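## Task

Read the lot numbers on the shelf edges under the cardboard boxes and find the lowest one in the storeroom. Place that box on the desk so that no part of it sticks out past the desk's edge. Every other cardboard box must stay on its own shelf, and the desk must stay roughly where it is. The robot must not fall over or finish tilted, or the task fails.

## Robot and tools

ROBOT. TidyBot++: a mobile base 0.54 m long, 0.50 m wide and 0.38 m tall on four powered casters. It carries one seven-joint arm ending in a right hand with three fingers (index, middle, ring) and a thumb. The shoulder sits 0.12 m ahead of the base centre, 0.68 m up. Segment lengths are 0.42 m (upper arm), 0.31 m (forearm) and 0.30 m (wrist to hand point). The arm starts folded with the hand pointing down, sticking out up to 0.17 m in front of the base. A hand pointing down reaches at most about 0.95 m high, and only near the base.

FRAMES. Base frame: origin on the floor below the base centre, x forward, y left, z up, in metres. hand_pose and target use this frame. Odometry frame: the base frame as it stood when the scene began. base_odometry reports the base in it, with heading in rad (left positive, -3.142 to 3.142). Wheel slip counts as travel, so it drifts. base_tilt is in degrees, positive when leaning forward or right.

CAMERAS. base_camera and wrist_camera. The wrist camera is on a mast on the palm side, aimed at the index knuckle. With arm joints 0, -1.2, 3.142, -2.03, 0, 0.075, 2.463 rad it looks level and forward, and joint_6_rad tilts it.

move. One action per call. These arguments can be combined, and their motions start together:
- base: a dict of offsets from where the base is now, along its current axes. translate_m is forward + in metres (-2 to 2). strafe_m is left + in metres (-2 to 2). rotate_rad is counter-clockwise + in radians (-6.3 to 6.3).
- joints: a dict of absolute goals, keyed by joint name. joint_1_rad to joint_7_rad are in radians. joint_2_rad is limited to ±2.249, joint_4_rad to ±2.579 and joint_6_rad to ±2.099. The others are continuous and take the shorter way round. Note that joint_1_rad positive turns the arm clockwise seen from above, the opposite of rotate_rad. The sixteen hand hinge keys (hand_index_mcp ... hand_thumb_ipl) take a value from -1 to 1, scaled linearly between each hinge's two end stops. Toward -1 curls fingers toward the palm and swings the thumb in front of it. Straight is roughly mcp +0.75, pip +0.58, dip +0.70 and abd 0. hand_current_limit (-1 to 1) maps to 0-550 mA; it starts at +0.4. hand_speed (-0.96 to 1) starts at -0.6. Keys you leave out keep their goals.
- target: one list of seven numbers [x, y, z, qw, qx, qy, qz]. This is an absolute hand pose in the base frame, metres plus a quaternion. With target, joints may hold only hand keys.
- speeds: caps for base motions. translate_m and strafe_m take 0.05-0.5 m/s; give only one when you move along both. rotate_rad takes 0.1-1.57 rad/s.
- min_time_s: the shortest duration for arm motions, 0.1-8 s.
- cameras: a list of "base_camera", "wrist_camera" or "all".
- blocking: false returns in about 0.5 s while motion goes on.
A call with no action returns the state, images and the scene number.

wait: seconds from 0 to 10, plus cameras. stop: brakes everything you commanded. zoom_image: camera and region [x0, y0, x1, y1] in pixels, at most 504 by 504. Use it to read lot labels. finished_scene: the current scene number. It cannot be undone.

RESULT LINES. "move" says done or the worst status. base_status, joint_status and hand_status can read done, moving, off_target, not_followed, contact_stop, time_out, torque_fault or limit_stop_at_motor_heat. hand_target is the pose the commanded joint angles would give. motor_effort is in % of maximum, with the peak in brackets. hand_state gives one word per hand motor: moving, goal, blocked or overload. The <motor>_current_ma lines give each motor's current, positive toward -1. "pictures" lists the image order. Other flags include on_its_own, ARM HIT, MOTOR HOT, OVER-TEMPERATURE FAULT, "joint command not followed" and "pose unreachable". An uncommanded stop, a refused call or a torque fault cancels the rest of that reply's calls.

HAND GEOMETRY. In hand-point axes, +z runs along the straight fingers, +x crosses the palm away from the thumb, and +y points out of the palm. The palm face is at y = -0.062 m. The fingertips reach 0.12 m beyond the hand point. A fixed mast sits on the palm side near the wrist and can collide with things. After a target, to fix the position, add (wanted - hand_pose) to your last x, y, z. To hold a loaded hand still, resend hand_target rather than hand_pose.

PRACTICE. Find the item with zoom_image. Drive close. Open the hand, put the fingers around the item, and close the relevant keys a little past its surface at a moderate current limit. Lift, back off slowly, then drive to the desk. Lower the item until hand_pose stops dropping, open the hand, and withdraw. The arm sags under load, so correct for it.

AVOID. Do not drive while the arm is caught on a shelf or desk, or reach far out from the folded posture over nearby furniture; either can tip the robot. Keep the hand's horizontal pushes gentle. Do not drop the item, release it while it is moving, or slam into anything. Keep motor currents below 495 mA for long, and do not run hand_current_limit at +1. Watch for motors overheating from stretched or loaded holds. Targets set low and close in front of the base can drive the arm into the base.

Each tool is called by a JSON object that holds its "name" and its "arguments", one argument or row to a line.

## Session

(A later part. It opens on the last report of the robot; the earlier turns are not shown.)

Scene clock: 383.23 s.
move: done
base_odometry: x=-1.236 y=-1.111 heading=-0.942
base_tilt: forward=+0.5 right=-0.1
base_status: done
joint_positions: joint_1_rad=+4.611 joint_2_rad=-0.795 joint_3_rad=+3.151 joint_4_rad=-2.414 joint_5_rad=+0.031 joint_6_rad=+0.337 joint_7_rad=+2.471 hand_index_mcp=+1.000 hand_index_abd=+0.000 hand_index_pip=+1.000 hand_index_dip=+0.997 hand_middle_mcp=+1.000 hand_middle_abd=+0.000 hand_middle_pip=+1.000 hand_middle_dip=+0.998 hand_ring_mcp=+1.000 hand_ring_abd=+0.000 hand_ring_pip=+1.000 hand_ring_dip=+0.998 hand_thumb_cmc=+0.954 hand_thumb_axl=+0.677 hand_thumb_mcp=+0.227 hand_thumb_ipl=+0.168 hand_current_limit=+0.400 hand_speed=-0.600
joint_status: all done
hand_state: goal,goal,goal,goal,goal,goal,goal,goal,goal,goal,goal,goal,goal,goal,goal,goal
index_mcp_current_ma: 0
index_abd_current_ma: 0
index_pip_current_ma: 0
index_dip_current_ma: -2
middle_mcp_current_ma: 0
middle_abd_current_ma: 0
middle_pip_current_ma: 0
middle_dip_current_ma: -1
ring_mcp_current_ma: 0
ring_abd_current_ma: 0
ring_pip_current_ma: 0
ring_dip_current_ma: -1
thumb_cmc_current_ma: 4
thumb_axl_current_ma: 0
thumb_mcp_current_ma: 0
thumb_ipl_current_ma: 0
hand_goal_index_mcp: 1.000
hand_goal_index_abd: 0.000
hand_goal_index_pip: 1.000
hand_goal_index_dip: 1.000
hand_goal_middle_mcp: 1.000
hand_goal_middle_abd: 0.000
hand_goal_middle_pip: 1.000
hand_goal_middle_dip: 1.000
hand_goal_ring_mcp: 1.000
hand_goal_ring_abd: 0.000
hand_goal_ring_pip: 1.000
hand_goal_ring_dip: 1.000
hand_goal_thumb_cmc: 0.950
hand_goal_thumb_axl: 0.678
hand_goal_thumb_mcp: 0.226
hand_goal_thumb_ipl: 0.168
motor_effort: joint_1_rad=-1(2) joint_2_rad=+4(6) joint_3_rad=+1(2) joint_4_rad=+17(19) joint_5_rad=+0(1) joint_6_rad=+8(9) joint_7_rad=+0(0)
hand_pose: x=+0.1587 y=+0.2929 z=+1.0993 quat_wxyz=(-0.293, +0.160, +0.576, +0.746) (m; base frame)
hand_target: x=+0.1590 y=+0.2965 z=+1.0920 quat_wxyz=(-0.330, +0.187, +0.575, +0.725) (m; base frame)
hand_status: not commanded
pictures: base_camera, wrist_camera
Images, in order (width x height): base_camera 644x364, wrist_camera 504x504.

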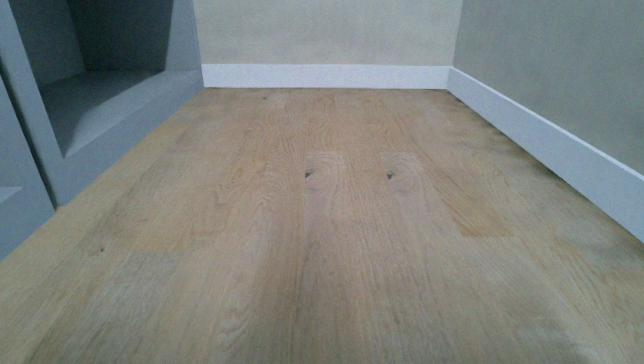

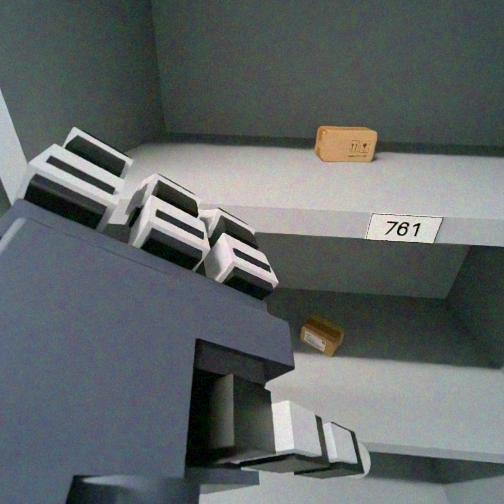

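{"name": "move", "arguments": {
  "joints": {"joint_6_rad": 0.08},
  "cameras": ["wrist_camera"]
}}

{"name": "move", "arguments": {
  "base": {"translate_m": 0.75},
  "joints": {"joint_6_rad": 0.4},
  "cameras": ["all"]
}}

Scene clock: 390.57 s.
move: done
base_odometry: x=-1.236 y=-1.111 heading=-0.942
base_tilt: forward=+0.4 right=-0.1
base_status: not commanded
joint_positions: joint_1_rad=+4.611 joint_2_rad=-0.795 joint_3_rad=+3.151 joint_4_rad=-2.414 joint_5_rad=+0.031 joint_6_rad=+0.121 joint_7_rad=+2.471 hand_index_mcp=+1.000 hand_index_abd=+0.000 hand_index_pip=+1.000 hand_index_dip=+0.997 hand_middle_mcp=+1.000 hand_middle_abd=+0.000 hand_middle_pip=+1.000 hand_middle_dip=+0.998 hand_ring_mcp=+1.000 hand_ring_abd=+0.000 hand_ring_pip=+1.000 hand_ring_dip=+0.998 hand_thumb_cmc=+0.954 hand_thumb_axl=+0.677 hand_thumb_mcp=+0.227 hand_thumb_ipl=+0.168 hand_current_limit=+0.400 hand_speed=-0.600
joint_status: all done
hand_state: goal,goal,goal,goal,goal,goal,goal,goal,goal,goal,goal,goal,goal,goal,goal,goal
index_mcp_current_ma: 0
index_abd_current_ma: 0
index_pip_current_ma: 0
index_dip_current_ma: -2
middle_mcp_current_ma: 0
middle_abd_current_ma: 0
middle_pip_current_ma: 0
middle_dip_current_ma: -1
ring_mcp_current_ma: 0
ring_abd_current_ma: 0
ring_pip_current_ma: 0
ring_dip_current_ma: -1
thumb_cmc_current_ma: 4
thumb_axl_current_ma: 0
thumb_mcp_current_ma: 0
thumb_ipl_current_ma: 0
hand_goal_index_mcp: 1.000
hand_goal_index_abd: 0.000
hand_goal_index_pip: 1.000
hand_goal_index_dip: 1.000
hand_goal_middle_mcp: 1.000
hand_goal_middle_abd: 0.000
hand_goal_middle_pip: 1.000
hand_goal_middle_dip: 1.000
hand_goal_ring_mcp: 1.000
hand_goal_ring_abd: 0.000
hand_goal_ring_pip: 1.000
hand_goal_ring_dip: 1.000
hand_goal_thumb_cmc: 0.950
hand_goal_thumb_axl: 0.678
hand_goal_thumb_mcp: 0.226
hand_goal_thumb_ipl: 0.168
motor_effort: joint_1_rad=-1(1) joint_2_rad=+4(6) joint_3_rad=+0(1) joint_4_rad=+18(21) joint_5_rad=+0(0) joint_6_rad=+8(11) joint_7_rad=+0(0)
hand_pose: x=+0.1580 y=+0.3157 z=+1.0373 quat_wxyz=(-0.267, +0.184, +0.655, +0.682) (m; base frame)
hand_target: x=+0.1567 y=+0.3173 z=+1.0283 quat_wxyz=(-0.300, +0.213, +0.655, +0.660) (m; base frame)
hand_status: not commanded
pictures: wrist_camera
Images, in order (width x height): wrist_camera 504x504.

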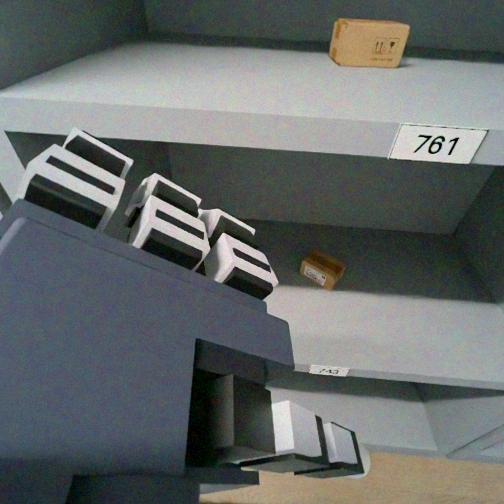

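Scene clock: 393.20 s.
move: done
base_odometry: x=-0.795 y=-1.718 heading=-0.942
base_tilt: forward=+0.4 right=-0.1
base_status: done
joint_positions: joint_1_rad=+4.611 joint_2_rad=-0.796 joint_3_rad=+3.150 joint_4_rad=-2.408 joint_5_rad=+0.031 joint_6_rad=+0.376 joint_7_rad=+2.471 hand_index_mcp=+1.000 hand_index_abd=+0.000 hand_index_pip=+1.000 hand_index_dip=+0.997 hand_middle_mcp=+1.000 hand_middle_abd=+0.000 hand_middle_pip=+1.000 hand_middle_dip=+0.998 hand_ring_mcp=+1.000 hand_ring_abd=+0.000 hand_ring_pip=+1.000 hand_ring_dip=+0.998 hand_thumb_cmc=+0.954 hand_thumb_axl=+0.677 hand_thumb_mcp=+0.227 hand_thumb_ipl=+0.168 hand_current_limit=+0.400 hand_speed=-0.600
joint_status: all done
hand_state: goal,goal,goal,goal,goal,goal,goal,goal,goal,goal,goal,goal,goal,goal,goal,goal
index_mcp_current_ma: 0
index_abd_current_ma: 0
index_pip_current_ma: 0
index_dip_current_ma: -2
middle_mcp_current_ma: 0
middle_abd_current_ma: 0
middle_pip_current_ma: 0
middle_dip_current_ma: -1
ring_mcp_current_ma: 0
ring_abd_current_ma: 0
ring_pip_current_ma: 0
ring_dip_current_ma: -1
thumb_cmc_current_ma: 4
thumb_axl_current_ma: 0
thumb_mcp_current_ma: 0
thumb_ipl_current_ma: 0
hand_goal_index_mcp: 1.000
hand_goal_index_abd: 0.000
hand_goal_index_pip: 1.000
hand_goal_index_dip: 1.000
hand_goal_middle_mcp: 1.000
hand_goal_middle_abd: 0.000
hand_goal_middle_pip: 1.000
hand_goal_middle_dip: 1.000
hand_goal_ring_mcp: 1.000
hand_goal_ring_abd: 0.000
hand_goal_ring_pip: 1.000
hand_goal_ring_dip: 1.000
hand_goal_thumb_cmc: 0.950
hand_goal_thumb_axl: 0.678
hand_goal_thumb_mcp: 0.226
hand_goal_thumb_ipl: 0.168
motor_effort: joint_1_rad=-1(1) joint_2_rad=+4(6) joint_3_rad=+0(2) joint_4_rad=+18(20) joint_5_rad=+0(1) joint_6_rad=+8(10) joint_7_rad=+0(0)
hand_pose: x=+0.1590 y=+0.2861 z=+1.1136 quat_wxyz=(-0.299, +0.154, +0.558, +0.758) (m; base frame)
hand_target: x=+0.1606 y=+0.2826 z=+1.1191 quat_wxyz=(-0.342, +0.175, +0.537, +0.751) (m; base frame)
hand_status: not commanded
pictures: base_camera, wrist_camera
Images, in order (width x height): base_camera 644x364, wrist_camera 504x504.

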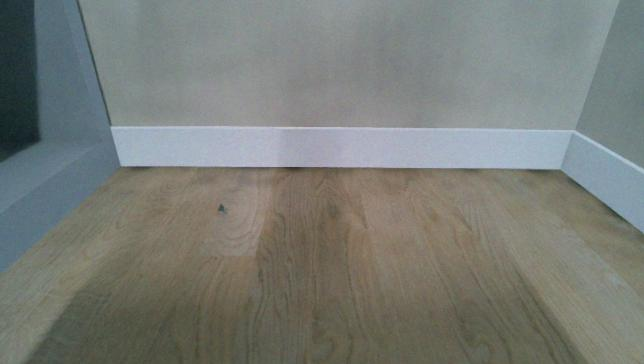

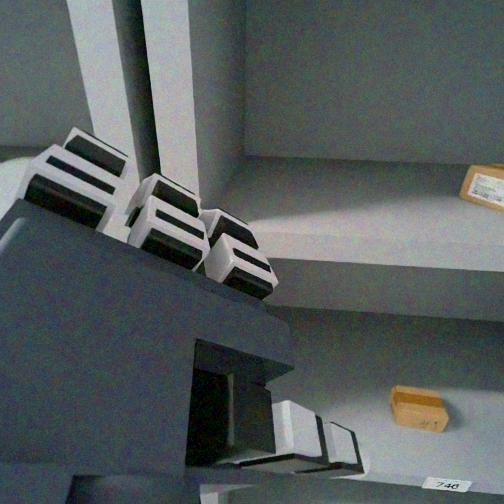

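{"name": "zoom_image", "arguments": {
  "camera": "wrist_camera",
  "region": [414, 454, 474, 504]
}}

{"name": "move", "arguments": {
  "base": {"translate_m": 0.2},
  "cameras": ["all"]
}}

Scaled by 8.400 from the camera's 504x504 image, which has a finer 720x720 frame.

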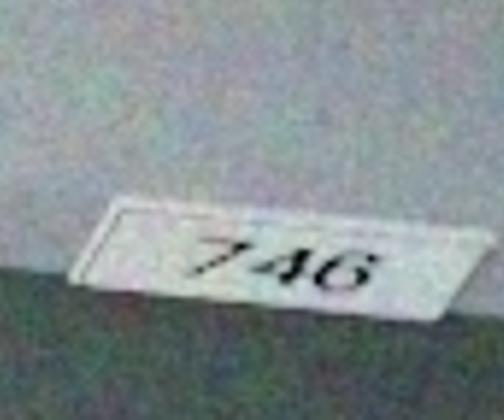

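Scene clock: 398.83 s.
move: done
base_odometry: x=-0.677 y=-1.880 heading=-0.942
base_tilt: forward=+0.4 right=-0.1
base_status: done
joint_positions: joint_1_rad=+4.610 joint_2_rad=-0.796 joint_3_rad=+3.150 joint_4_rad=-2.408 joint_5_rad=+0.031 joint_6_rad=+0.376 joint_7_rad=+2.471 hand_index_mcp=+1.000 hand_index_abd=+0.000 hand_index_pip=+1.000 hand_index_dip=+0.997 hand_middle_mcp=+1.000 hand_middle_abd=+0.000 hand_middle_pip=+1.000 hand_middle_dip=+0.998 hand_ring_mcp=+1.000 hand_ring_abd=+0.000 hand_ring_pip=+1.000 hand_ring_dip=+0.998 hand_thumb_cmc=+0.954 hand_thumb_axl=+0.677 hand_thumb_mcp=+0.227 hand_thumb_ipl=+0.168 hand_current_limit=+0.400 hand_speed=-0.600
joint_status: not commanded
hand_state: goal,goal,goal,goal,goal,goal,goal,goal,goal,goal,goal,goal,goal,goal,goal,goal
index_mcp_current_ma: 0
index_abd_current_ma: 0
index_pip_current_ma: 0
index_dip_current_ma: -2
middle_mcp_current_ma: 0
middle_abd_current_ma: 0
middle_pip_current_ma: 0
middle_dip_current_ma: -1
ring_mcp_current_ma: 0
ring_abd_current_ma: 0
ring_pip_current_ma: 0
ring_dip_current_ma: -1
thumb_cmc_current_ma: 4
thumb_axl_current_ma: 0
thumb_mcp_current_ma: 0
thumb_ipl_current_ma: 0
hand_goal_index_mcp: 1.000
hand_goal_index_abd: 0.000
hand_goal_index_pip: 1.000
hand_goal_index_dip: 1.000
hand_goal_middle_mcp: 1.000
hand_goal_middle_abd: 0.000
hand_goal_middle_pip: 1.000
hand_goal_middle_dip: 1.000
hand_goal_ring_mcp: 1.000
hand_goal_ring_abd: 0.000
hand_goal_ring_pip: 1.000
hand_goal_ring_dip: 1.000
hand_goal_thumb_cmc: 0.950
hand_goal_thumb_axl: 0.678
hand_goal_thumb_mcp: 0.226
hand_goal_thumb_ipl: 0.168
motor_effort: joint_1_rad=-1(2) joint_2_rad=+4(5) joint_3_rad=+1(2) joint_4_rad=+18(18) joint_5_rad=+0(1) joint_6_rad=+8(8) joint_7_rad=+0(0)
hand_pose: x=+0.1586 y=+0.2861 z=+1.1136 quat_wxyz=(-0.299, +0.154, +0.558, +0.758) (m; base frame)
hand_target: x=+0.1606 y=+0.2826 z=+1.1191 quat_wxyz=(-0.342, +0.175, +0.537, +0.751) (m; base frame)
hand_status: not commanded
pictures: base_camera, wrist_camera
Images, in order (width x height): base_camera 644x364, wrist_camera 504x504.

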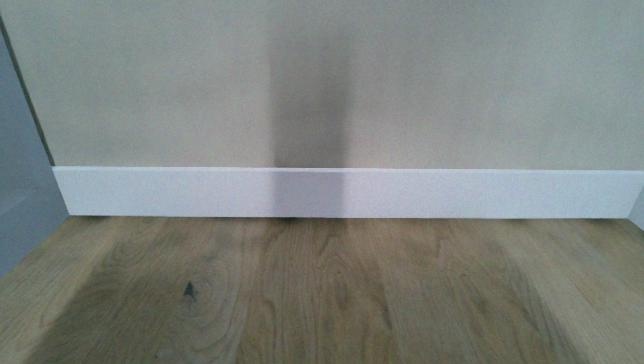

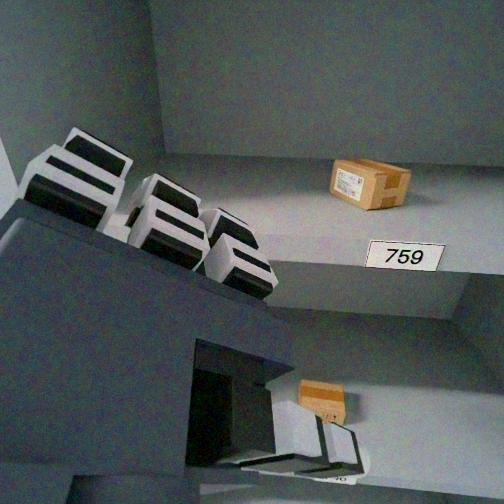

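{"name": "move", "arguments": {
  "base": {"translate_m": -0.95},
  "joints": {"joint_6_rad": 0.08},
  "cameras": ["wrist_camera"]
}}

{"name": "zoom_image", "arguments": {
  "camera": "wrist_camera",
  "region": [300, 345, 360, 395]
}}

{"name": "move", "arguments": {
  "base": {"translate_m": -0.95},
  "joints": {"joint_6_rad": 0.35, "joint_1_rad": 4.712},
  "cameras": ["all"]
}}

Scene clock: 549.27 s.
move: done
base_odometry: x=-1.236 y=-1.112 heading=-0.942
base_tilt: forward=+0.4 right=-0.1
base_status: done
joint_positions: joint_1_rad=+4.609 joint_2_rad=-0.797 joint_3_rad=+3.150 joint_4_rad=-2.411 joint_5_rad=+0.031 joint_6_rad=+0.115 joint_7_rad=+2.471 hand_index_mcp=+1.000 hand_index_abd=+0.000 hand_index_pip=+1.000 hand_index_dip=+0.997 hand_middle_mcp=+1.000 hand_middle_abd=+0.000 hand_middle_pip=+1.000 hand_middle_dip=+0.998 hand_ring_mcp=+1.000 hand_ring_abd=+0.000 hand_ring_pip=+1.000 hand_ring_dip=+0.998 hand_thumb_cmc=+0.954 hand_thumb_axl=+0.677 hand_thumb_mcp=+0.227 hand_thumb_ipl=+0.168 hand_current_limit=+0.400 hand_speed=-0.600
joint_status: all done
hand_state: goal,goal,goal,goal,goal,goal,goal,goal,goal,goal,goal,goal,goal,goal,goal,goal
index_mcp_current_ma: 0
index_abd_current_ma: 0
index_pip_current_ma: 0
index_dip_current_ma: -2
middle_mcp_current_ma: 0
middle_abd_current_ma: 0
middle_pip_current_ma: 0
middle_dip_current_ma: -1
ring_mcp_current_ma: 0
ring_abd_current_ma: 0
ring_pip_current_ma: 0
ring_dip_current_ma: -1
thumb_cmc_current_ma: 4
thumb_axl_current_ma: 0
thumb_mcp_current_ma: 0
thumb_ipl_current_ma: 0
hand_goal_index_mcp: 1.000
hand_goal_index_abd: 0.000
hand_goal_index_pip: 1.000
hand_goal_index_dip: 1.000
hand_goal_middle_mcp: 1.000
hand_goal_middle_abd: 0.000
hand_goal_middle_pip: 1.000
hand_goal_middle_dip: 1.000
hand_goal_ring_mcp: 1.000
hand_goal_ring_abd: 0.000
hand_goal_ring_pip: 1.000
hand_goal_ring_dip: 1.000
hand_goal_thumb_cmc: 0.950
hand_goal_thumb_axl: 0.678
hand_goal_thumb_mcp: 0.226
hand_goal_thumb_ipl: 0.168
motor_effort: joint_1_rad=-1(1) joint_2_rad=+4(8) joint_3_rad=+1(2) joint_4_rad=+18(20) joint_5_rad=+0(1) joint_6_rad=+9(11) joint_7_rad=+0(0)
hand_pose: x=+0.1571 y=+0.3153 z=+1.0382 quat_wxyz=(-0.267, +0.183, +0.656, +0.682) (m; base frame)
hand_target: x=+0.1567 y=+0.3173 z=+1.0284 quat_wxyz=(-0.300, +0.213, +0.655, +0.660) (m; base frame)
hand_status: not commanded
pictures: wrist_camera
Images, in order (width x height): wrist_camera 504x504.

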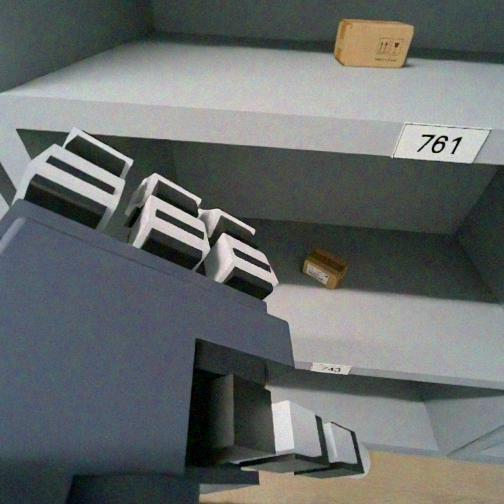

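Scaled by 8.400 from the camera's 504x504 image, which has a finer 720x720 frame.

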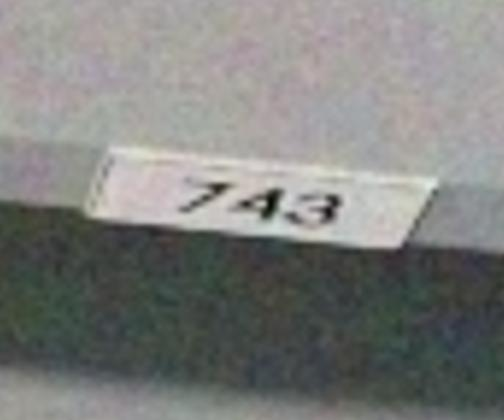

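Scene clock: 552.20 s.
move: done
base_odometry: x=-1.795 y=-0.343 heading=-0.942
base_tilt: forward=+0.4 right=+0.0
base_status: done
joint_positions: joint_1_rad=+4.700 joint_2_rad=-0.797 joint_3_rad=+3.149 joint_4_rad=-2.411 joint_5_rad=+0.031 joint_6_rad=+0.293 joint_7_rad=+2.471 hand_index_mcp=+1.000 hand_index_abd=+0.000 hand_index_pip=+1.000 hand_index_dip=+0.997 hand_middle_mcp=+1.000 hand_middle_abd=+0.000 hand_middle_pip=+1.000 hand_middle_dip=+0.998 hand_ring_mcp=+1.000 hand_ring_abd=+0.000 hand_ring_pip=+1.000 hand_ring_dip=+0.998 hand_thumb_cmc=+0.954 hand_thumb_axl=+0.677 hand_thumb_mcp=+0.227 hand_thumb_ipl=+0.168 hand_current_limit=+0.400 hand_speed=-0.600
joint_status: all done
hand_state: goal,goal,goal,goal,goal,goal,goal,goal,goal,goal,goal,goal,goal,goal,goal,goal
index_mcp_current_ma: 0
index_abd_current_ma: 0
index_pip_current_ma: 0
index_dip_current_ma: -2
middle_mcp_current_ma: 0
middle_abd_current_ma: 0
middle_pip_current_ma: 0
middle_dip_current_ma: -1
ring_mcp_current_ma: 0
ring_abd_current_ma: 0
ring_pip_current_ma: 0
ring_dip_current_ma: -1
thumb_cmc_current_ma: 4
thumb_axl_current_ma: 0
thumb_mcp_current_ma: 0
thumb_ipl_current_ma: 0
hand_goal_index_mcp: 1.000
hand_goal_index_abd: 0.000
hand_goal_index_pip: 1.000
hand_goal_index_dip: 1.000
hand_goal_middle_mcp: 1.000
hand_goal_middle_abd: 0.000
hand_goal_middle_pip: 1.000
hand_goal_middle_dip: 1.000
hand_goal_ring_mcp: 1.000
hand_goal_ring_abd: 0.000
hand_goal_ring_pip: 1.000
hand_goal_ring_dip: 1.000
hand_goal_thumb_cmc: 0.950
hand_goal_thumb_axl: 0.678
hand_goal_thumb_mcp: 0.226
hand_goal_thumb_ipl: 0.168
motor_effort: joint_1_rad=+0(2) joint_2_rad=+4(5) joint_3_rad=+0(2) joint_4_rad=+18(19) joint_5_rad=+0(1) joint_6_rad=+8(9) joint_7_rad=+0(0)
hand_pose: x=+0.1843 y=+0.2928 z=+1.0896 quat_wxyz=(-0.256, +0.190, +0.583, +0.747) (m; base frame)
hand_target: x=+0.1919 y=+0.2835 z=+1.1058 quat_wxyz=(-0.294, +0.212, +0.545, +0.756) (m; base frame)
hand_status: not commanded
pictures: base_camera, wrist_camera
Images, in order (width x height): base_camera 644x364, wrist_camera 504x504.

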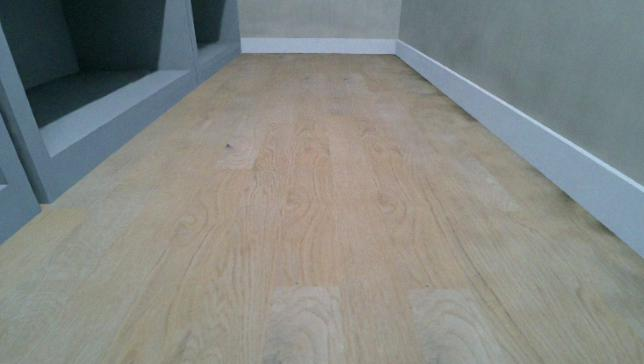

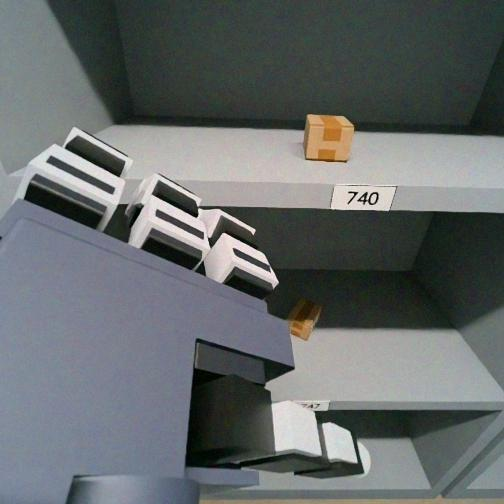

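{"name": "zoom_image", "arguments": {
  "camera": "wrist_camera",
  "region": [280, 90, 400, 210]
}}

Scaled by 4.200 from the camera's 504x504 image, which has a finer 720x720 frame.

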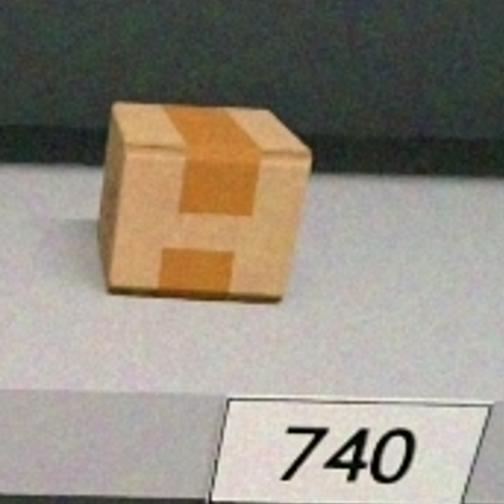

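{"name": "move", "arguments": {
  "base": {"translate_m": 0.08},
  "joints": {"joint_1_rad": 4.83, "joint_2_rad": -0.33, "joint_3_rad": 3.135, "joint_4_rad": -1.06, "joint_5_rad": -0.03, "joint_6_rad": -1.17, "joint_7_rad": -0.07, "hand_index_mcp": 0.75, "hand_index_pip": 0.36, "hand_index_dip": 0.33, "hand_middle_mcp": 0.75, "hand_middle_pip": 0.36, "hand_middle_dip": 0.33, "hand_ring_mcp": 0.75, "hand_ring_pip": 0.576, "hand_ring_dip": 0.696, "hand_thumb_cmc": -0.571, "hand_thumb_mcp": 0.45, "hand_thumb_ipl": 0.168},
  "min_time_s": 3,
  "cameras": ["all"]
}}

Scene clock: 822.60 s.
move: done
base_odometry: x=-1.748 y=-0.408 heading=-0.941
base_tilt: forward=+0.4 right=-0.1
base_status: done
joint_positions: joint_1_rad=+4.814 joint_2_rad=-0.352 joint_3_rad=+3.149 joint_4_rad=-1.092 joint_5_rad=+0.012 joint_6_rad=-1.096 joint_7_rad=+0.003 hand_index_mcp=+0.742 hand_index_abd=+0.001 hand_index_pip=+0.360 hand_index_dip=+0.333 hand_middle_mcp=+0.744 hand_middle_abd=+0.001 hand_middle_pip=+0.361 hand_middle_dip=+0.332 hand_ring_mcp=+0.743 hand_ring_abd=+0.001 hand_ring_pip=+0.576 hand_ring_dip=+0.698 hand_thumb_cmc=-0.568 hand_thumb_axl=+0.677 hand_thumb_mcp=+0.449 hand_thumb_ipl=+0.168 hand_current_limit=+0.400 hand_speed=-0.600
joint_status: all done
hand_state: goal,goal,goal,goal,goal,goal,goal,goal,goal,goal,goal,goal,goal,goal,goal,goal
index_mcp_current_ma: -8
index_abd_current_ma: 1
index_pip_current_ma: 0
index_dip_current_ma: 2
middle_mcp_current_ma: -6
middle_abd_current_ma: 0
middle_pip_current_ma: 0
middle_dip_current_ma: 1
ring_mcp_current_ma: -8
ring_abd_current_ma: 1
ring_pip_current_ma: 0
ring_dip_current_ma: 1
thumb_cmc_current_ma: 1
thumb_axl_current_ma: 0
thumb_mcp_current_ma: -1
thumb_ipl_current_ma: 0
hand_goal_index_mcp: 0.750
hand_goal_index_abd: 0.000
hand_goal_index_pip: 0.360
hand_goal_index_dip: 0.330
hand_goal_middle_mcp: 0.750
hand_goal_middle_abd: 0.000
hand_goal_middle_pip: 0.360
hand_goal_middle_dip: 0.330
hand_goal_ring_mcp: 0.750
hand_goal_ring_abd: 0.000
hand_goal_ring_pip: 0.576
hand_goal_ring_dip: 0.696
hand_goal_thumb_cmc: -0.570
hand_goal_thumb_axl: 0.678
hand_goal_thumb_mcp: 0.450
hand_goal_thumb_ipl: 0.168
motor_effort: joint_1_rad=-1(1) joint_2_rad=-3(5) joint_3_rad=+0(2) joint_4_rad=+14(19) joint_5_rad=+0(1) joint_6_rad=+8(10) joint_7_rad=+0(2)
hand_pose: x=+0.1368 y=+0.3356 z=+1.1480 quat_wxyz=(-0.606, +0.793, -0.044, +0.039) (m; base frame)
hand_target: x=+0.1158 y=+0.3333 z=+1.1385 quat_wxyz=(-0.582, +0.810, -0.070, -0.002) (m; base frame)
hand_status: not commanded
pictures: base_camera, wrist_camera
Images, in order (width x height): base_camera 644x364, wrist_camera 504x504.

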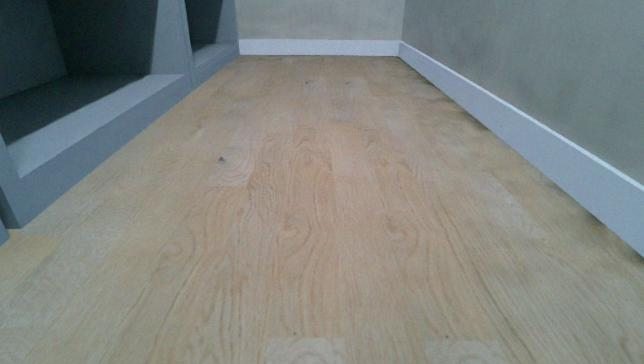

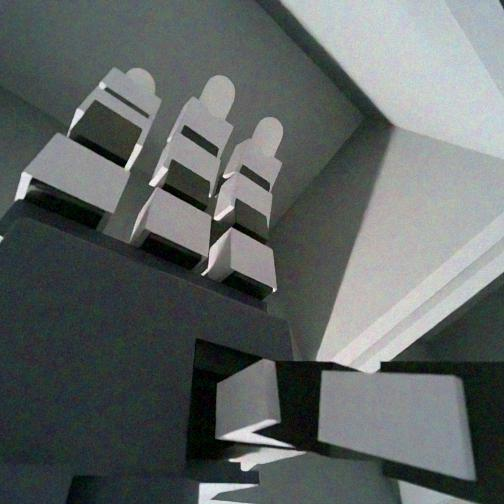

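{"name": "move", "arguments": {
  "base": {"translate_m": 0.02, "strafe_m": 0.14},
  "speeds": {"strafe_m": 0.15},
  "joints": {"joint_6_rad": -1.24},
  "cameras": ["all"]
}}

Scene clock: 850.57 s.
move: done
base_odometry: x=-1.623 y=-0.341 heading=-0.941
base_tilt: forward=+0.4 right=-0.1
base_status: done
joint_positions: joint_1_rad=+4.815 joint_2_rad=-0.336 joint_3_rad=+3.149 joint_4_rad=-1.086 joint_5_rad=+0.009 joint_6_rad=-1.181 joint_7_rad=+0.001 hand_index_mcp=+0.741 hand_index_abd=+0.001 hand_index_pip=+0.360 hand_index_dip=+0.333 hand_middle_mcp=+0.742 hand_middle_abd=+0.001 hand_middle_pip=+0.360 hand_middle_dip=+0.332 hand_ring_mcp=+0.741 hand_ring_abd=+0.001 hand_ring_pip=+0.576 hand_ring_dip=+0.698 hand_thumb_cmc=-0.568 hand_thumb_axl=+0.677 hand_thumb_mcp=+0.449 hand_thumb_ipl=+0.168 hand_current_limit=+0.400 hand_speed=-0.600
joint_status: all done
hand_state: goal,goal,goal,goal,goal,goal,goal,goal,goal,goal,goal,goal,goal,goal,goal,goal
index_mcp_current_ma: -11
index_abd_current_ma: 1
index_pip_current_ma: 0
index_dip_current_ma: 2
middle_mcp_current_ma: -8
middle_abd_current_ma: 0
middle_pip_current_ma: 0
middle_dip_current_ma: 1
ring_mcp_current_ma: -10
ring_abd_current_ma: 1
ring_pip_current_ma: 0
ring_dip_current_ma: 1
thumb_cmc_current_ma: 1
thumb_axl_current_ma: 0
thumb_mcp_current_ma: -1
thumb_ipl_current_ma: 0
hand_goal_index_mcp: 0.750
hand_goal_index_abd: 0.000
hand_goal_index_pip: 0.360
hand_goal_index_dip: 0.330
hand_goal_middle_mcp: 0.750
hand_goal_middle_abd: 0.000
hand_goal_middle_pip: 0.360
hand_goal_middle_dip: 0.330
hand_goal_ring_mcp: 0.750
hand_goal_ring_abd: 0.000
hand_goal_ring_pip: 0.576
hand_goal_ring_dip: 0.696
hand_goal_thumb_cmc: -0.570
hand_goal_thumb_axl: 0.678
hand_goal_thumb_mcp: 0.450
hand_goal_thumb_ipl: 0.168
motor_effort: joint_1_rad=-1(1) joint_2_rad=-4(7) joint_3_rad=+0(1) joint_4_rad=+14(14) joint_5_rad=+0(1) joint_6_rad=+8(9) joint_7_rad=+0(0)
hand_pose: x=+0.1350 y=+0.3283 z=+1.1232 quat_wxyz=(-0.568, +0.821, -0.046, +0.035) (m; base frame)
hand_target: x=+0.1144 y=+0.3204 z=+1.1209 quat_wxyz=(-0.553, +0.830, -0.071, -0.002) (m; base frame)
hand_status: not commanded
pictures: base_camera, wrist_camera
Images, in order (width x height): base_camera 644x364, wrist_camera 504x504.

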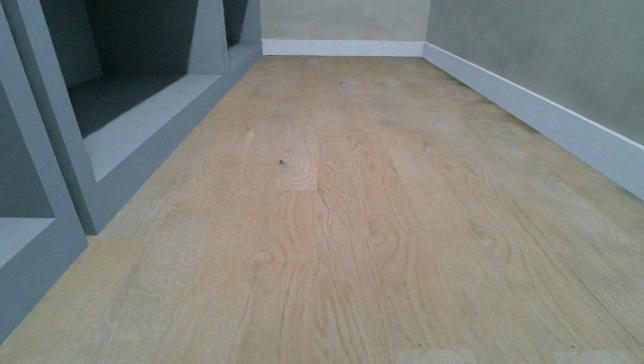

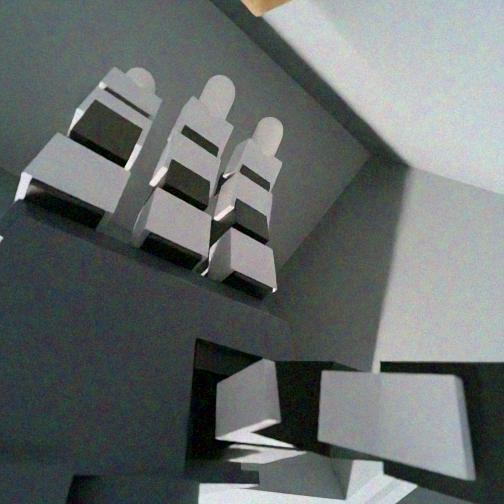

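{"name": "zoom_image", "arguments": {
  "camera": "wrist_camera",
  "region": [200, 0, 400, 180]
}}

Scaled by 2.520 from the camera's 504x504 image, which has a finer 720x720 frame.

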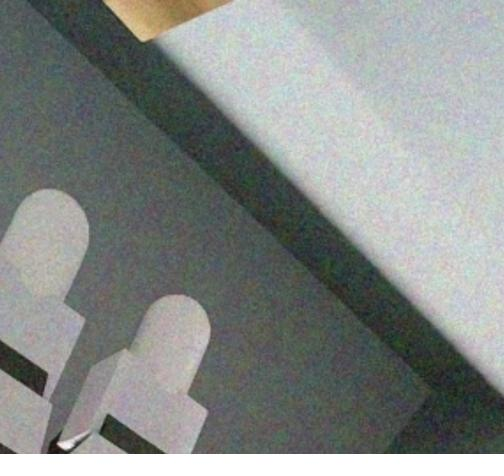

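{"name": "move", "arguments": {
  "joints": {"joint_1_rad": 4.892, "joint_2_rad": 0.25, "joint_4_rad": -0.64, "joint_6_rad": -1.09},
  "min_time_s": 4,
  "cameras": ["all"]
}}

Scene clock: 1099.37 s.
move: done
base_odometry: x=-1.623 y=-0.342 heading=-0.941
base_tilt: forward=+0.4 right=-0.1
base_status: not commanded
joint_positions: joint_1_rad=+4.877 joint_2_rad=+0.223 joint_3_rad=+3.149 joint_4_rad=-0.672 joint_5_rad=+0.009 joint_6_rad=-1.154 joint_7_rad=+0.001 hand_index_mcp=+0.741 hand_index_abd=+0.001 hand_index_pip=+0.360 hand_index_dip=+0.333 hand_middle_mcp=+0.742 hand_middle_abd=+0.001 hand_middle_pip=+0.360 hand_middle_dip=+0.332 hand_ring_mcp=+0.741 hand_ring_abd=+0.001 hand_ring_pip=+0.576 hand_ring_dip=+0.698 hand_thumb_cmc=-0.568 hand_thumb_axl=+0.677 hand_thumb_mcp=+0.449 hand_thumb_ipl=+0.168 hand_current_limit=+0.400 hand_speed=-0.600
joint_status: all done
hand_state: goal,goal,goal,goal,goal,goal,goal,goal,goal,goal,goal,goal,goal,goal,goal,goal
index_mcp_current_ma: -11
index_abd_current_ma: 1
index_pip_current_ma: 0
index_dip_current_ma: 2
middle_mcp_current_ma: -8
middle_abd_current_ma: 0
middle_pip_current_ma: 0
middle_dip_current_ma: 1
ring_mcp_current_ma: -10
ring_abd_current_ma: 1
ring_pip_current_ma: 0
ring_dip_current_ma: 1
thumb_cmc_current_ma: 1
thumb_axl_current_ma: 0
thumb_mcp_current_ma: -1
thumb_ipl_current_ma: 0
hand_goal_index_mcp: 0.750
hand_goal_index_abd: 0.000
hand_goal_index_pip: 0.360
hand_goal_index_dip: 0.330
hand_goal_middle_mcp: 0.750
hand_goal_middle_abd: 0.000
hand_goal_middle_pip: 0.360
hand_goal_middle_dip: 0.330
hand_goal_ring_mcp: 0.750
hand_goal_ring_abd: 0.000
hand_goal_ring_pip: 0.576
hand_goal_ring_dip: 0.696
hand_goal_thumb_cmc: -0.570
hand_goal_thumb_axl: 0.678
hand_goal_thumb_mcp: 0.450
hand_goal_thumb_ipl: 0.168
motor_effort: joint_1_rad=-1(1) joint_2_rad=-22(24) joint_3_rad=+0(1) joint_4_rad=+15(16) joint_5_rad=+0(1) joint_6_rad=+7(9) joint_7_rad=+0(0)
hand_pose: x=+0.1943 y=+0.5623 z=+1.0745 quat_wxyz=(-0.517, +0.851, -0.073, +0.050) (m; base frame)
hand_target: x=+0.1831 y=+0.5889 z=+1.0920 quat_wxyz=(-0.549, +0.830, -0.100, +0.013) (m; base frame)
hand_status: not commanded
pictures: base_camera, wrist_camera
Images, in order (width x height): base_camera 644x364, wrist_camera 504x504.

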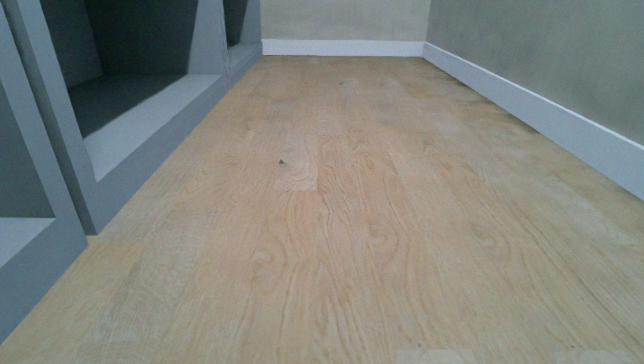

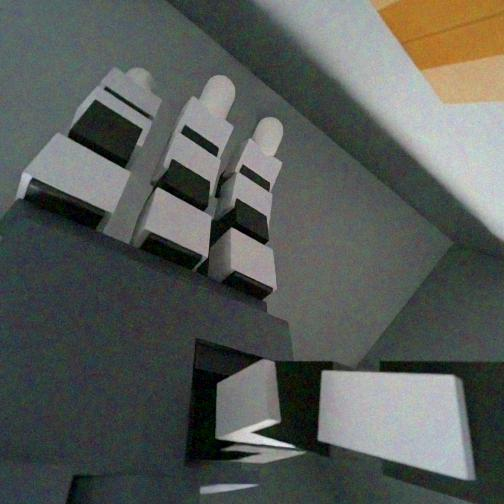

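{"name": "zoom_image", "arguments": {
  "camera": "wrist_camera",
  "region": [344, 0, 504, 160]
}}

Scaled by 3.150 from the camera's 504x504 image, which has a finer 720x720 frame.

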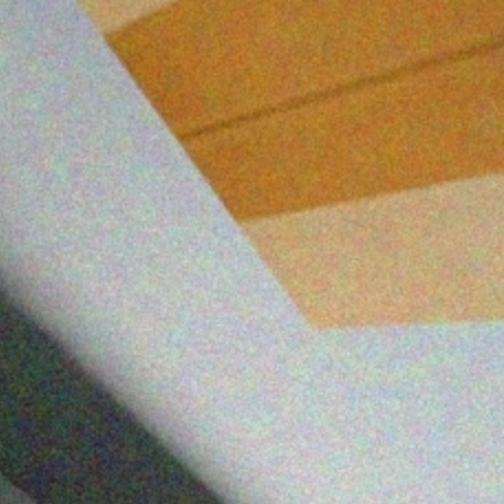

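{"name": "move", "arguments": {
  "joints": {"joint_2_rad": 0.04, "joint_4_rad": -0.77, "joint_6_rad": -1.05},
  "min_time_s": 3,
  "cameras": ["wrist_camera"]
}}

Scene clock: 1246.60 s.
move: done
base_odometry: x=-1.623 y=-0.342 heading=-0.941
base_tilt: forward=+0.4 right=-0.1
base_status: not commanded
joint_positions: joint_1_rad=+4.877 joint_2_rad=+0.073 joint_3_rad=+3.149 joint_4_rad=-0.748 joint_5_rad=+0.009 joint_6_rad=-1.115 joint_7_rad=+0.001 hand_index_mcp=+0.741 hand_index_abd=+0.001 hand_index_pip=+0.360 hand_index_dip=+0.333 hand_middle_mcp=+0.742 hand_middle_abd=+0.001 hand_middle_pip=+0.360 hand_middle_dip=+0.332 hand_ring_mcp=+0.741 hand_ring_abd=+0.001 hand_ring_pip=+0.576 hand_ring_dip=+0.698 hand_thumb_cmc=-0.568 hand_thumb_axl=+0.677 hand_thumb_mcp=+0.449 hand_thumb_ipl=+0.168 hand_current_limit=+0.400 hand_speed=-0.600
joint_status: all done
hand_state: goal,goal,goal,goal,goal,goal,goal,goal,goal,goal,goal,goal,goal,goal,goal,goal
index_mcp_current_ma: -11
index_abd_current_ma: 1
index_pip_current_ma: 0
index_dip_current_ma: 2
middle_mcp_current_ma: -8
middle_abd_current_ma: 0
middle_pip_current_ma: 0
middle_dip_current_ma: 1
ring_mcp_current_ma: -10
ring_abd_current_ma: 1
ring_pip_current_ma: 0
ring_dip_current_ma: 1
thumb_cmc_current_ma: 1
thumb_axl_current_ma: 0
thumb_mcp_current_ma: -1
thumb_ipl_current_ma: 0
hand_goal_index_mcp: 0.750
hand_goal_index_abd: 0.000
hand_goal_index_pip: 0.360
hand_goal_index_dip: 0.330
hand_goal_middle_mcp: 0.750
hand_goal_middle_abd: 0.000
hand_goal_middle_pip: 0.360
hand_goal_middle_dip: 0.330
hand_goal_ring_mcp: 0.750
hand_goal_ring_abd: 0.000
hand_goal_ring_pip: 0.576
hand_goal_ring_dip: 0.696
hand_goal_thumb_cmc: -0.570
hand_goal_thumb_axl: 0.678
hand_goal_thumb_mcp: 0.450
hand_goal_thumb_ipl: 0.168
motor_effort: joint_1_rad=-1(1) joint_2_rad=-17(24) joint_3_rad=+0(1) joint_4_rad=+14(16) joint_5_rad=+0(1) joint_6_rad=+8(9) joint_7_rad=+0(0)
hand_pose: x=+0.1854 y=+0.5082 z=+1.1282 quat_wxyz=(-0.564, +0.821, -0.071, +0.054) (m; base frame)
hand_target: x=+0.1683 y=+0.5080 z=+1.1540 quat_wxyz=(-0.598, +0.796, -0.095, +0.016) (m; base frame)
hand_status: not commanded
pictures: wrist_camera
Images, in order (width x height): wrist_camera 504x504.

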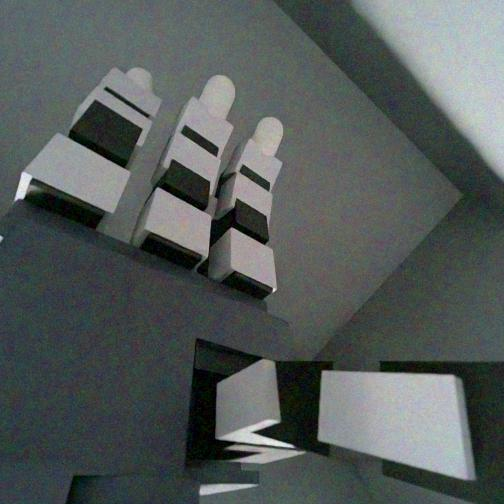

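{"name": "move", "arguments": {
  "joints": {"joint_2_rad": -0.35, "joint_4_rad": -1.08, "joint_6_rad": -1.15},
  "min_time_s": 2
}}

{"name": "move", "arguments": {
  "joints": {"joint_1_rad": 4.65, "joint_2_rad": -0.6, "joint_4_rad": -1.87, "joint_6_rad": -0.3, "joint_7_rad": 2.46, "hand_index_mcp": 0.85, "hand_index_pip": 0.576, "hand_index_dip": 0.696, "hand_middle_mcp": 0.85, "hand_middle_pip": 0.576, "hand_middle_dip": 0.696, "hand_ring_mcp": 0.85, "hand_thumb_cmc": 0.95},
  "min_time_s": 3,
  "cameras": ["all"]
}}

Scene clock: 1386.83 s.
move: done
base_odometry: x=-1.623 y=-0.342 heading=-0.941
base_tilt: forward=+0.4 right=-0.1
base_status: not commanded
joint_positions: joint_1_rad=+4.877 joint_2_rad=-0.334 joint_3_rad=+3.149 joint_4_rad=-1.060 joint_5_rad=+0.009 joint_6_rad=-1.115 joint_7_rad=+0.001 hand_index_mcp=+0.741 hand_index_abd=+0.001 hand_index_pip=+0.360 hand_index_dip=+0.333 hand_middle_mcp=+0.742 hand_middle_abd=+0.001 hand_middle_pip=+0.360 hand_middle_dip=+0.332 hand_ring_mcp=+0.741 hand_ring_abd=+0.001 hand_ring_pip=+0.576 hand_ring_dip=+0.698 hand_thumb_cmc=-0.568 hand_thumb_axl=+0.677 hand_thumb_mcp=+0.449 hand_thumb_ipl=+0.168 hand_current_limit=+0.400 hand_speed=-0.600
joint_status: all done
hand_state: goal,goal,goal,goal,goal,goal,goal,goal,goal,goal,goal,goal,goal,goal,goal,goal
index_mcp_current_ma: -11
index_abd_current_ma: 1
index_pip_current_ma: 0
index_dip_current_ma: 2
middle_mcp_current_ma: -8
middle_abd_current_ma: 0
middle_pip_current_ma: 0
middle_dip_current_ma: 1
ring_mcp_current_ma: -10
ring_abd_current_ma: 1
ring_pip_current_ma: 0
ring_dip_current_ma: 1
thumb_cmc_current_ma: 1
thumb_axl_current_ma: 0
thumb_mcp_current_ma: -1
thumb_ipl_current_ma: 0
hand_goal_index_mcp: 0.750
hand_goal_index_abd: 0.000
hand_goal_index_pip: 0.360
hand_goal_index_dip: 0.330
hand_goal_middle_mcp: 0.750
hand_goal_middle_abd: 0.000
hand_goal_middle_pip: 0.360
hand_goal_middle_dip: 0.330
hand_goal_ring_mcp: 0.750
hand_goal_ring_abd: 0.000
hand_goal_ring_pip: 0.576
hand_goal_ring_dip: 0.696
hand_goal_thumb_cmc: -0.570
hand_goal_thumb_axl: 0.678
hand_goal_thumb_mcp: 0.450
hand_goal_thumb_ipl: 0.168
motor_effort: joint_1_rad=-1(1) joint_2_rad=-4(19) joint_3_rad=+0(0) joint_4_rad=+13(15) joint_5_rad=+0(0) joint_6_rad=+8(9) joint_7_rad=+0(0)
hand_pose: x=+0.1570 y=+0.3371 z=+1.1519 quat_wxyz=(-0.603, +0.793, -0.069, +0.056) (m; base frame)
hand_target: x=+0.1357 y=+0.3284 z=+1.1409 quat_wxyz=(-0.590, +0.802, -0.094, +0.017) (m; base frame)
hand_status: not commanded
pictures: none

Scene clock: 1390.50 s.
move: done
base_odometry: x=-1.623 y=-0.342 heading=-0.941
base_tilt: forward=+0.4 right=-0.1
base_status: not commanded
joint_positions: joint_1_rad=+4.665 joint_2_rad=-0.577 joint_3_rad=+3.149 joint_4_rad=-1.849 joint_5_rad=+0.009 joint_6_rad=-0.367 joint_7_rad=+2.387 hand_index_mcp=+0.855 hand_index_abd=+0.001 hand_index_pip=+0.575 hand_index_dip=+0.693 hand_middle_mcp=+0.854 hand_middle_abd=+0.001 hand_middle_pip=+0.575 hand_middle_dip=+0.694 hand_ring_mcp=+0.854 hand_ring_abd=+0.001 hand_ring_pip=+0.576 hand_ring_dip=+0.698 hand_thumb_cmc=+0.952 hand_thumb_axl=+0.677 hand_thumb_mcp=+0.449 hand_thumb_ipl=+0.168 hand_current_limit=+0.400 hand_speed=-0.600
joint_status: all done
hand_state: goal,goal,goal,goal,goal,goal,goal,goal,goal,goal,goal,goal,goal,goal,goal,goal
index_mcp_current_ma: 4
index_abd_current_ma: 1
index_pip_current_ma: 0
index_dip_current_ma: -2
middle_mcp_current_ma: 3
middle_abd_current_ma: 1
middle_pip_current_ma: 0
middle_dip_current_ma: -1
ring_mcp_current_ma: 4
ring_abd_current_ma: 1
ring_pip_current_ma: 0
ring_dip_current_ma: 1
thumb_cmc_current_ma: 1
thumb_axl_current_ma: 0
thumb_mcp_current_ma: -1
thumb_ipl_current_ma: 0
hand_goal_index_mcp: 0.850
hand_goal_index_abd: 0.000
hand_goal_index_pip: 0.576
hand_goal_index_dip: 0.696
hand_goal_middle_mcp: 0.850
hand_goal_middle_abd: 0.000
hand_goal_middle_pip: 0.576
hand_goal_middle_dip: 0.696
hand_goal_ring_mcp: 0.850
hand_goal_ring_abd: 0.000
hand_goal_ring_pip: 0.576
hand_goal_ring_dip: 0.696
hand_goal_thumb_cmc: 0.950
hand_goal_thumb_axl: 0.678
hand_goal_thumb_mcp: 0.450
hand_goal_thumb_ipl: 0.168
motor_effort: joint_1_rad=-1(2) joint_2_rad=-1(5) joint_3_rad=+0(1) joint_4_rad=+17(18) joint_5_rad=+0(1) joint_6_rad=+8(10) joint_7_rad=+0(2)
hand_pose: x=+0.1792 y=+0.3777 z=+1.1527 quat_wxyz=(-0.262, +0.255, +0.685, +0.630) (m; base frame)
hand_target: x=+0.1609 y=+0.3683 z=+1.1724 quat_wxyz=(-0.270, +0.219, +0.672, +0.654) (m; base frame)
hand_status: not commanded
pictures: base_camera, wrist_camera
Images, in order (width x height): base_camera 644x364, wrist_camera 504x504.

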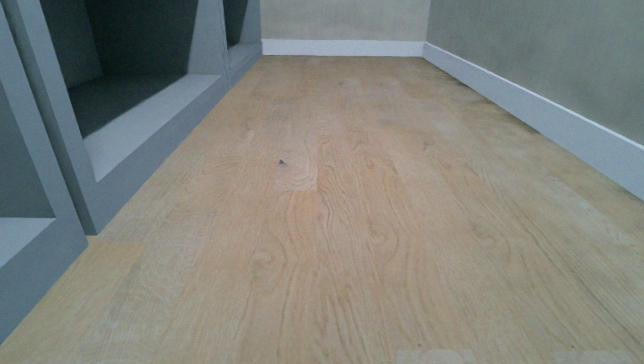

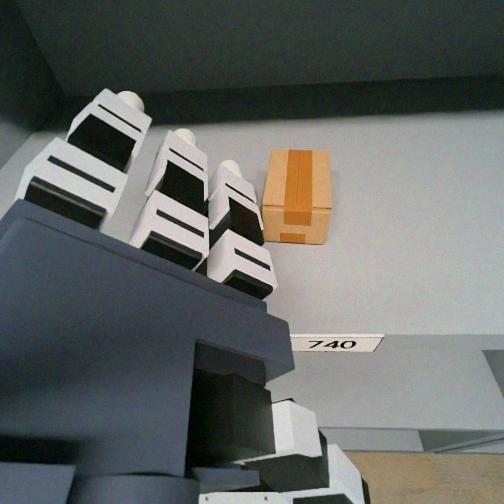

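{"name": "zoom_image", "arguments": {
  "camera": "wrist_camera",
  "region": [240, 130, 400, 290]
}}

Scaled by 3.150 from the camera's 504x504 image, which has a finer 720x720 frame.

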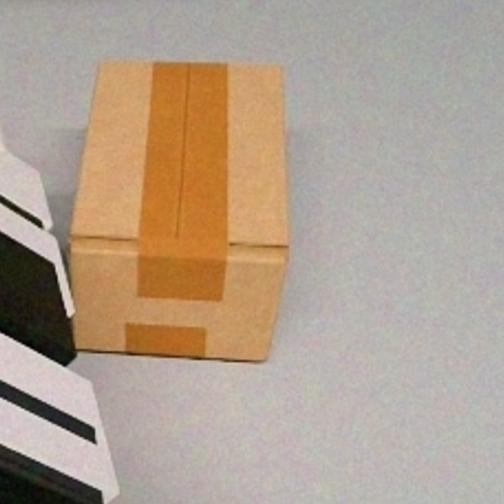

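{"name": "move", "arguments": {
  "base": {"translate_m": 0.033}
}}

{"name": "move", "arguments": {
  "joints": {"joint_1_rad": 4.83, "joint_2_rad": -0.35, "joint_4_rad": -1.08, "joint_6_rad": -1.15, "joint_7_rad": -0.07, "hand_index_mcp": 0.75, "hand_index_pip": 0.36, "hand_index_dip": 0.33, "hand_middle_mcp": 0.75, "hand_middle_pip": 0.36, "hand_middle_dip": 0.33, "hand_ring_mcp": 0.85, "hand_thumb_cmc": -0.571, "hand_thumb_mcp": 0.34},
  "min_time_s": 3,
  "cameras": ["wrist_camera"]
}}

{"name": "move", "arguments": {
  "joints": {"joint_2_rad": 0.07, "joint_4_rad": -0.868, "joint_6_rad": -0.923},
  "min_time_s": 3,
  "cameras": ["wrist_camera"]
}}

Scene clock: 1504.13 s.
move: done
base_odometry: x=-1.604 y=-0.368 heading=-0.941
base_tilt: forward=+0.4 right=-0.1
base_status: done
joint_positions: joint_1_rad=+4.664 joint_2_rad=-0.579 joint_3_rad=+3.146 joint_4_rad=-1.849 joint_5_rad=+0.008 joint_6_rad=-0.365 joint_7_rad=+2.389 hand_index_mcp=+0.855 hand_index_abd=+0.001 hand_index_pip=+0.575 hand_index_dip=+0.693 hand_middle_mcp=+0.854 hand_middle_abd=+0.001 hand_middle_pip=+0.575 hand_middle_dip=+0.694 hand_ring_mcp=+0.855 hand_ring_abd=+0.001 hand_ring_pip=+0.576 hand_ring_dip=+0.698 hand_thumb_cmc=+0.952 hand_thumb_axl=+0.677 hand_thumb_mcp=+0.449 hand_thumb_ipl=+0.168 hand_current_limit=+0.400 hand_speed=-0.600
joint_status: not commanded
hand_state: goal,goal,goal,goal,goal,goal,goal,goal,goal,goal,goal,goal,goal,goal,goal,goal
index_mcp_current_ma: 5
index_abd_current_ma: 1
index_pip_current_ma: 0
index_dip_current_ma: -2
middle_mcp_current_ma: 4
middle_abd_current_ma: 1
middle_pip_current_ma: 0
middle_dip_current_ma: -1
ring_mcp_current_ma: 4
ring_abd_current_ma: 1
ring_pip_current_ma: 0
ring_dip_current_ma: 1
thumb_cmc_current_ma: 1
thumb_axl_current_ma: 0
thumb_mcp_current_ma: -1
thumb_ipl_current_ma: 0
hand_goal_index_mcp: 0.850
hand_goal_index_abd: 0.000
hand_goal_index_pip: 0.576
hand_goal_index_dip: 0.696
hand_goal_middle_mcp: 0.850
hand_goal_middle_abd: 0.000
hand_goal_middle_pip: 0.576
hand_goal_middle_dip: 0.696
hand_goal_ring_mcp: 0.850
hand_goal_ring_abd: 0.000
hand_goal_ring_pip: 0.576
hand_goal_ring_dip: 0.696
hand_goal_thumb_cmc: 0.950
hand_goal_thumb_axl: 0.678
hand_goal_thumb_mcp: 0.450
hand_goal_thumb_ipl: 0.168
motor_effort: joint_1_rad=-1(1) joint_2_rad=-1(2) joint_3_rad=+0(2) joint_4_rad=+18(18) joint_5_rad=+0(1) joint_6_rad=+8(9) joint_7_rad=+0(0)
hand_pose: x=+0.1773 y=+0.3768 z=+1.1543 quat_wxyz=(-0.263, +0.252, +0.685, +0.631) (m; base frame)
hand_target: x=+0.1609 y=+0.3683 z=+1.1724 quat_wxyz=(-0.270, +0.219, +0.672, +0.654) (m; base frame)
hand_status: not commanded
pictures: none

Scene clock: 1507.80 s.
move: done
base_odometry: x=-1.604 y=-0.368 heading=-0.941
base_tilt: forward=+0.5 right=-0.1
base_status: not commanded
joint_positions: joint_1_rad=+4.815 joint_2_rad=-0.372 joint_3_rad=+3.146 joint_4_rad=-1.111 joint_5_rad=+0.008 joint_6_rad=-1.076 joint_7_rad=+0.003 hand_index_mcp=+0.742 hand_index_abd=+0.001 hand_index_pip=+0.360 hand_index_dip=+0.333 hand_middle_mcp=+0.744 hand_middle_abd=+0.001 hand_middle_pip=+0.360 hand_middle_dip=+0.332 hand_ring_mcp=+0.843 hand_ring_abd=+0.001 hand_ring_pip=+0.576 hand_ring_dip=+0.698 hand_thumb_cmc=-0.568 hand_thumb_axl=+0.677 hand_thumb_mcp=+0.340 hand_thumb_ipl=+0.168 hand_current_limit=+0.400 hand_speed=-0.600
joint_status: all done
hand_state: goal,goal,goal,goal,goal,goal,goal,goal,goal,goal,goal,goal,goal,goal,goal,goal
index_mcp_current_ma: -8
index_abd_current_ma: 1
index_pip_current_ma: 0
index_dip_current_ma: 2
middle_mcp_current_ma: -6
middle_abd_current_ma: 1
middle_pip_current_ma: 0
middle_dip_current_ma: 1
ring_mcp_current_ma: -8
ring_abd_current_ma: 1
ring_pip_current_ma: 0
ring_dip_current_ma: 1
thumb_cmc_current_ma: 1
thumb_axl_current_ma: 0
thumb_mcp_current_ma: 0
thumb_ipl_current_ma: 0
hand_goal_index_mcp: 0.750
hand_goal_index_abd: 0.000
hand_goal_index_pip: 0.360
hand_goal_index_dip: 0.330
hand_goal_middle_mcp: 0.750
hand_goal_middle_abd: 0.000
hand_goal_middle_pip: 0.360
hand_goal_middle_dip: 0.330
hand_goal_ring_mcp: 0.850
hand_goal_ring_abd: 0.000
hand_goal_ring_pip: 0.576
hand_goal_ring_dip: 0.696
hand_goal_thumb_cmc: -0.570
hand_goal_thumb_axl: 0.678
hand_goal_thumb_mcp: 0.340
hand_goal_thumb_ipl: 0.168
motor_effort: joint_1_rad=-1(2) joint_2_rad=-3(4) joint_3_rad=+0(1) joint_4_rad=+13(19) joint_5_rad=+0(1) joint_6_rad=+8(9) joint_7_rad=+0(2)
hand_pose: x=+0.1339 y=+0.3312 z=+1.1504 quat_wxyz=(-0.614, +0.787, -0.042, +0.037) (m; base frame)
hand_target: x=+0.1153 y=+0.3288 z=+1.1409 quat_wxyz=(-0.590, +0.805, -0.069, -0.002) (m; base frame)
hand_status: not commanded
pictures: wrist_camera
Images, in order (width x height): wrist_camera 504x504.

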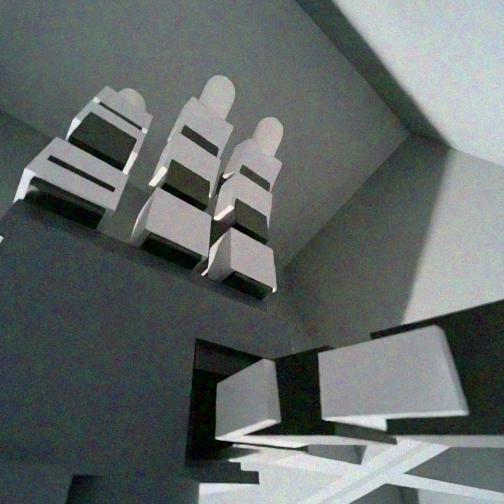

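Scene clock: 1511.13 s.
move: done
base_odometry: x=-1.604 y=-0.368 heading=-0.941
base_tilt: forward=+0.4 right=-0.1
base_status: not commanded
joint_positions: joint_1_rad=+4.815 joint_2_rad=+0.046 joint_3_rad=+3.146 joint_4_rad=-0.901 joint_5_rad=+0.008 joint_6_rad=-0.988 joint_7_rad=+0.001 hand_index_mcp=+0.742 hand_index_abd=+0.001 hand_index_pip=+0.360 hand_index_dip=+0.333 hand_middle_mcp=+0.744 hand_middle_abd=+0.001 hand_middle_pip=+0.360 hand_middle_dip=+0.332 hand_ring_mcp=+0.843 hand_ring_abd=+0.001 hand_ring_pip=+0.576 hand_ring_dip=+0.698 hand_thumb_cmc=-0.568 hand_thumb_axl=+0.677 hand_thumb_mcp=+0.340 hand_thumb_ipl=+0.168 hand_current_limit=+0.400 hand_speed=-0.600
joint_status: all done
hand_state: goal,goal,goal,goal,goal,goal,goal,goal,goal,goal,goal,goal,goal,goal,goal,goal
index_mcp_current_ma: -8
index_abd_current_ma: 1
index_pip_current_ma: 0
index_dip_current_ma: 2
middle_mcp_current_ma: -6
middle_abd_current_ma: 1
middle_pip_current_ma: 0
middle_dip_current_ma: 1
ring_mcp_current_ma: -8
ring_abd_current_ma: 1
ring_pip_current_ma: 0
ring_dip_current_ma: 1
thumb_cmc_current_ma: 1
thumb_axl_current_ma: 0
thumb_mcp_current_ma: 0
thumb_ipl_current_ma: 0
hand_goal_index_mcp: 0.750
hand_goal_index_abd: 0.000
hand_goal_index_pip: 0.360
hand_goal_index_dip: 0.330
hand_goal_middle_mcp: 0.750
hand_goal_middle_abd: 0.000
hand_goal_middle_pip: 0.360
hand_goal_middle_dip: 0.330
hand_goal_ring_mcp: 0.850
hand_goal_ring_abd: 0.000
hand_goal_ring_pip: 0.576
hand_goal_ring_dip: 0.696
hand_goal_thumb_cmc: -0.570
hand_goal_thumb_axl: 0.678
hand_goal_thumb_mcp: 0.340
hand_goal_thumb_ipl: 0.168
motor_effort: joint_1_rad=-1(1) joint_2_rad=-17(19) joint_3_rad=+0(1) joint_4_rad=+15(17) joint_5_rad=+0(1) joint_6_rad=+7(9) joint_7_rad=+0(1)
hand_pose: x=+0.1538 y=+0.5254 z=+1.0986 quat_wxyz=(-0.566, +0.822, -0.044, +0.035) (m; base frame)
hand_target: x=+0.1415 y=+0.5482 z=+1.1223 quat_wxyz=(-0.598, +0.799, -0.073, -0.003) (m; base frame)
hand_status: not commanded
pictures: wrist_camera
Images, in order (width x height): wrist_camera 504x504.

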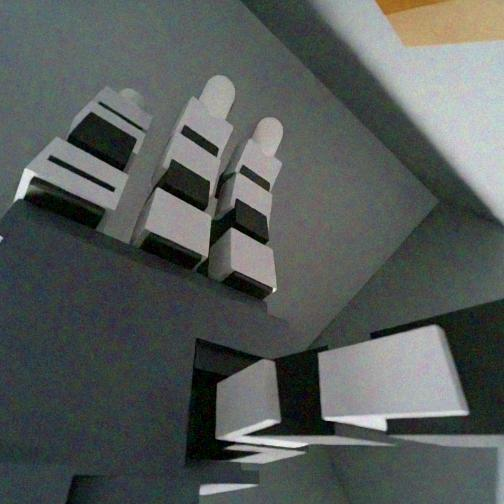

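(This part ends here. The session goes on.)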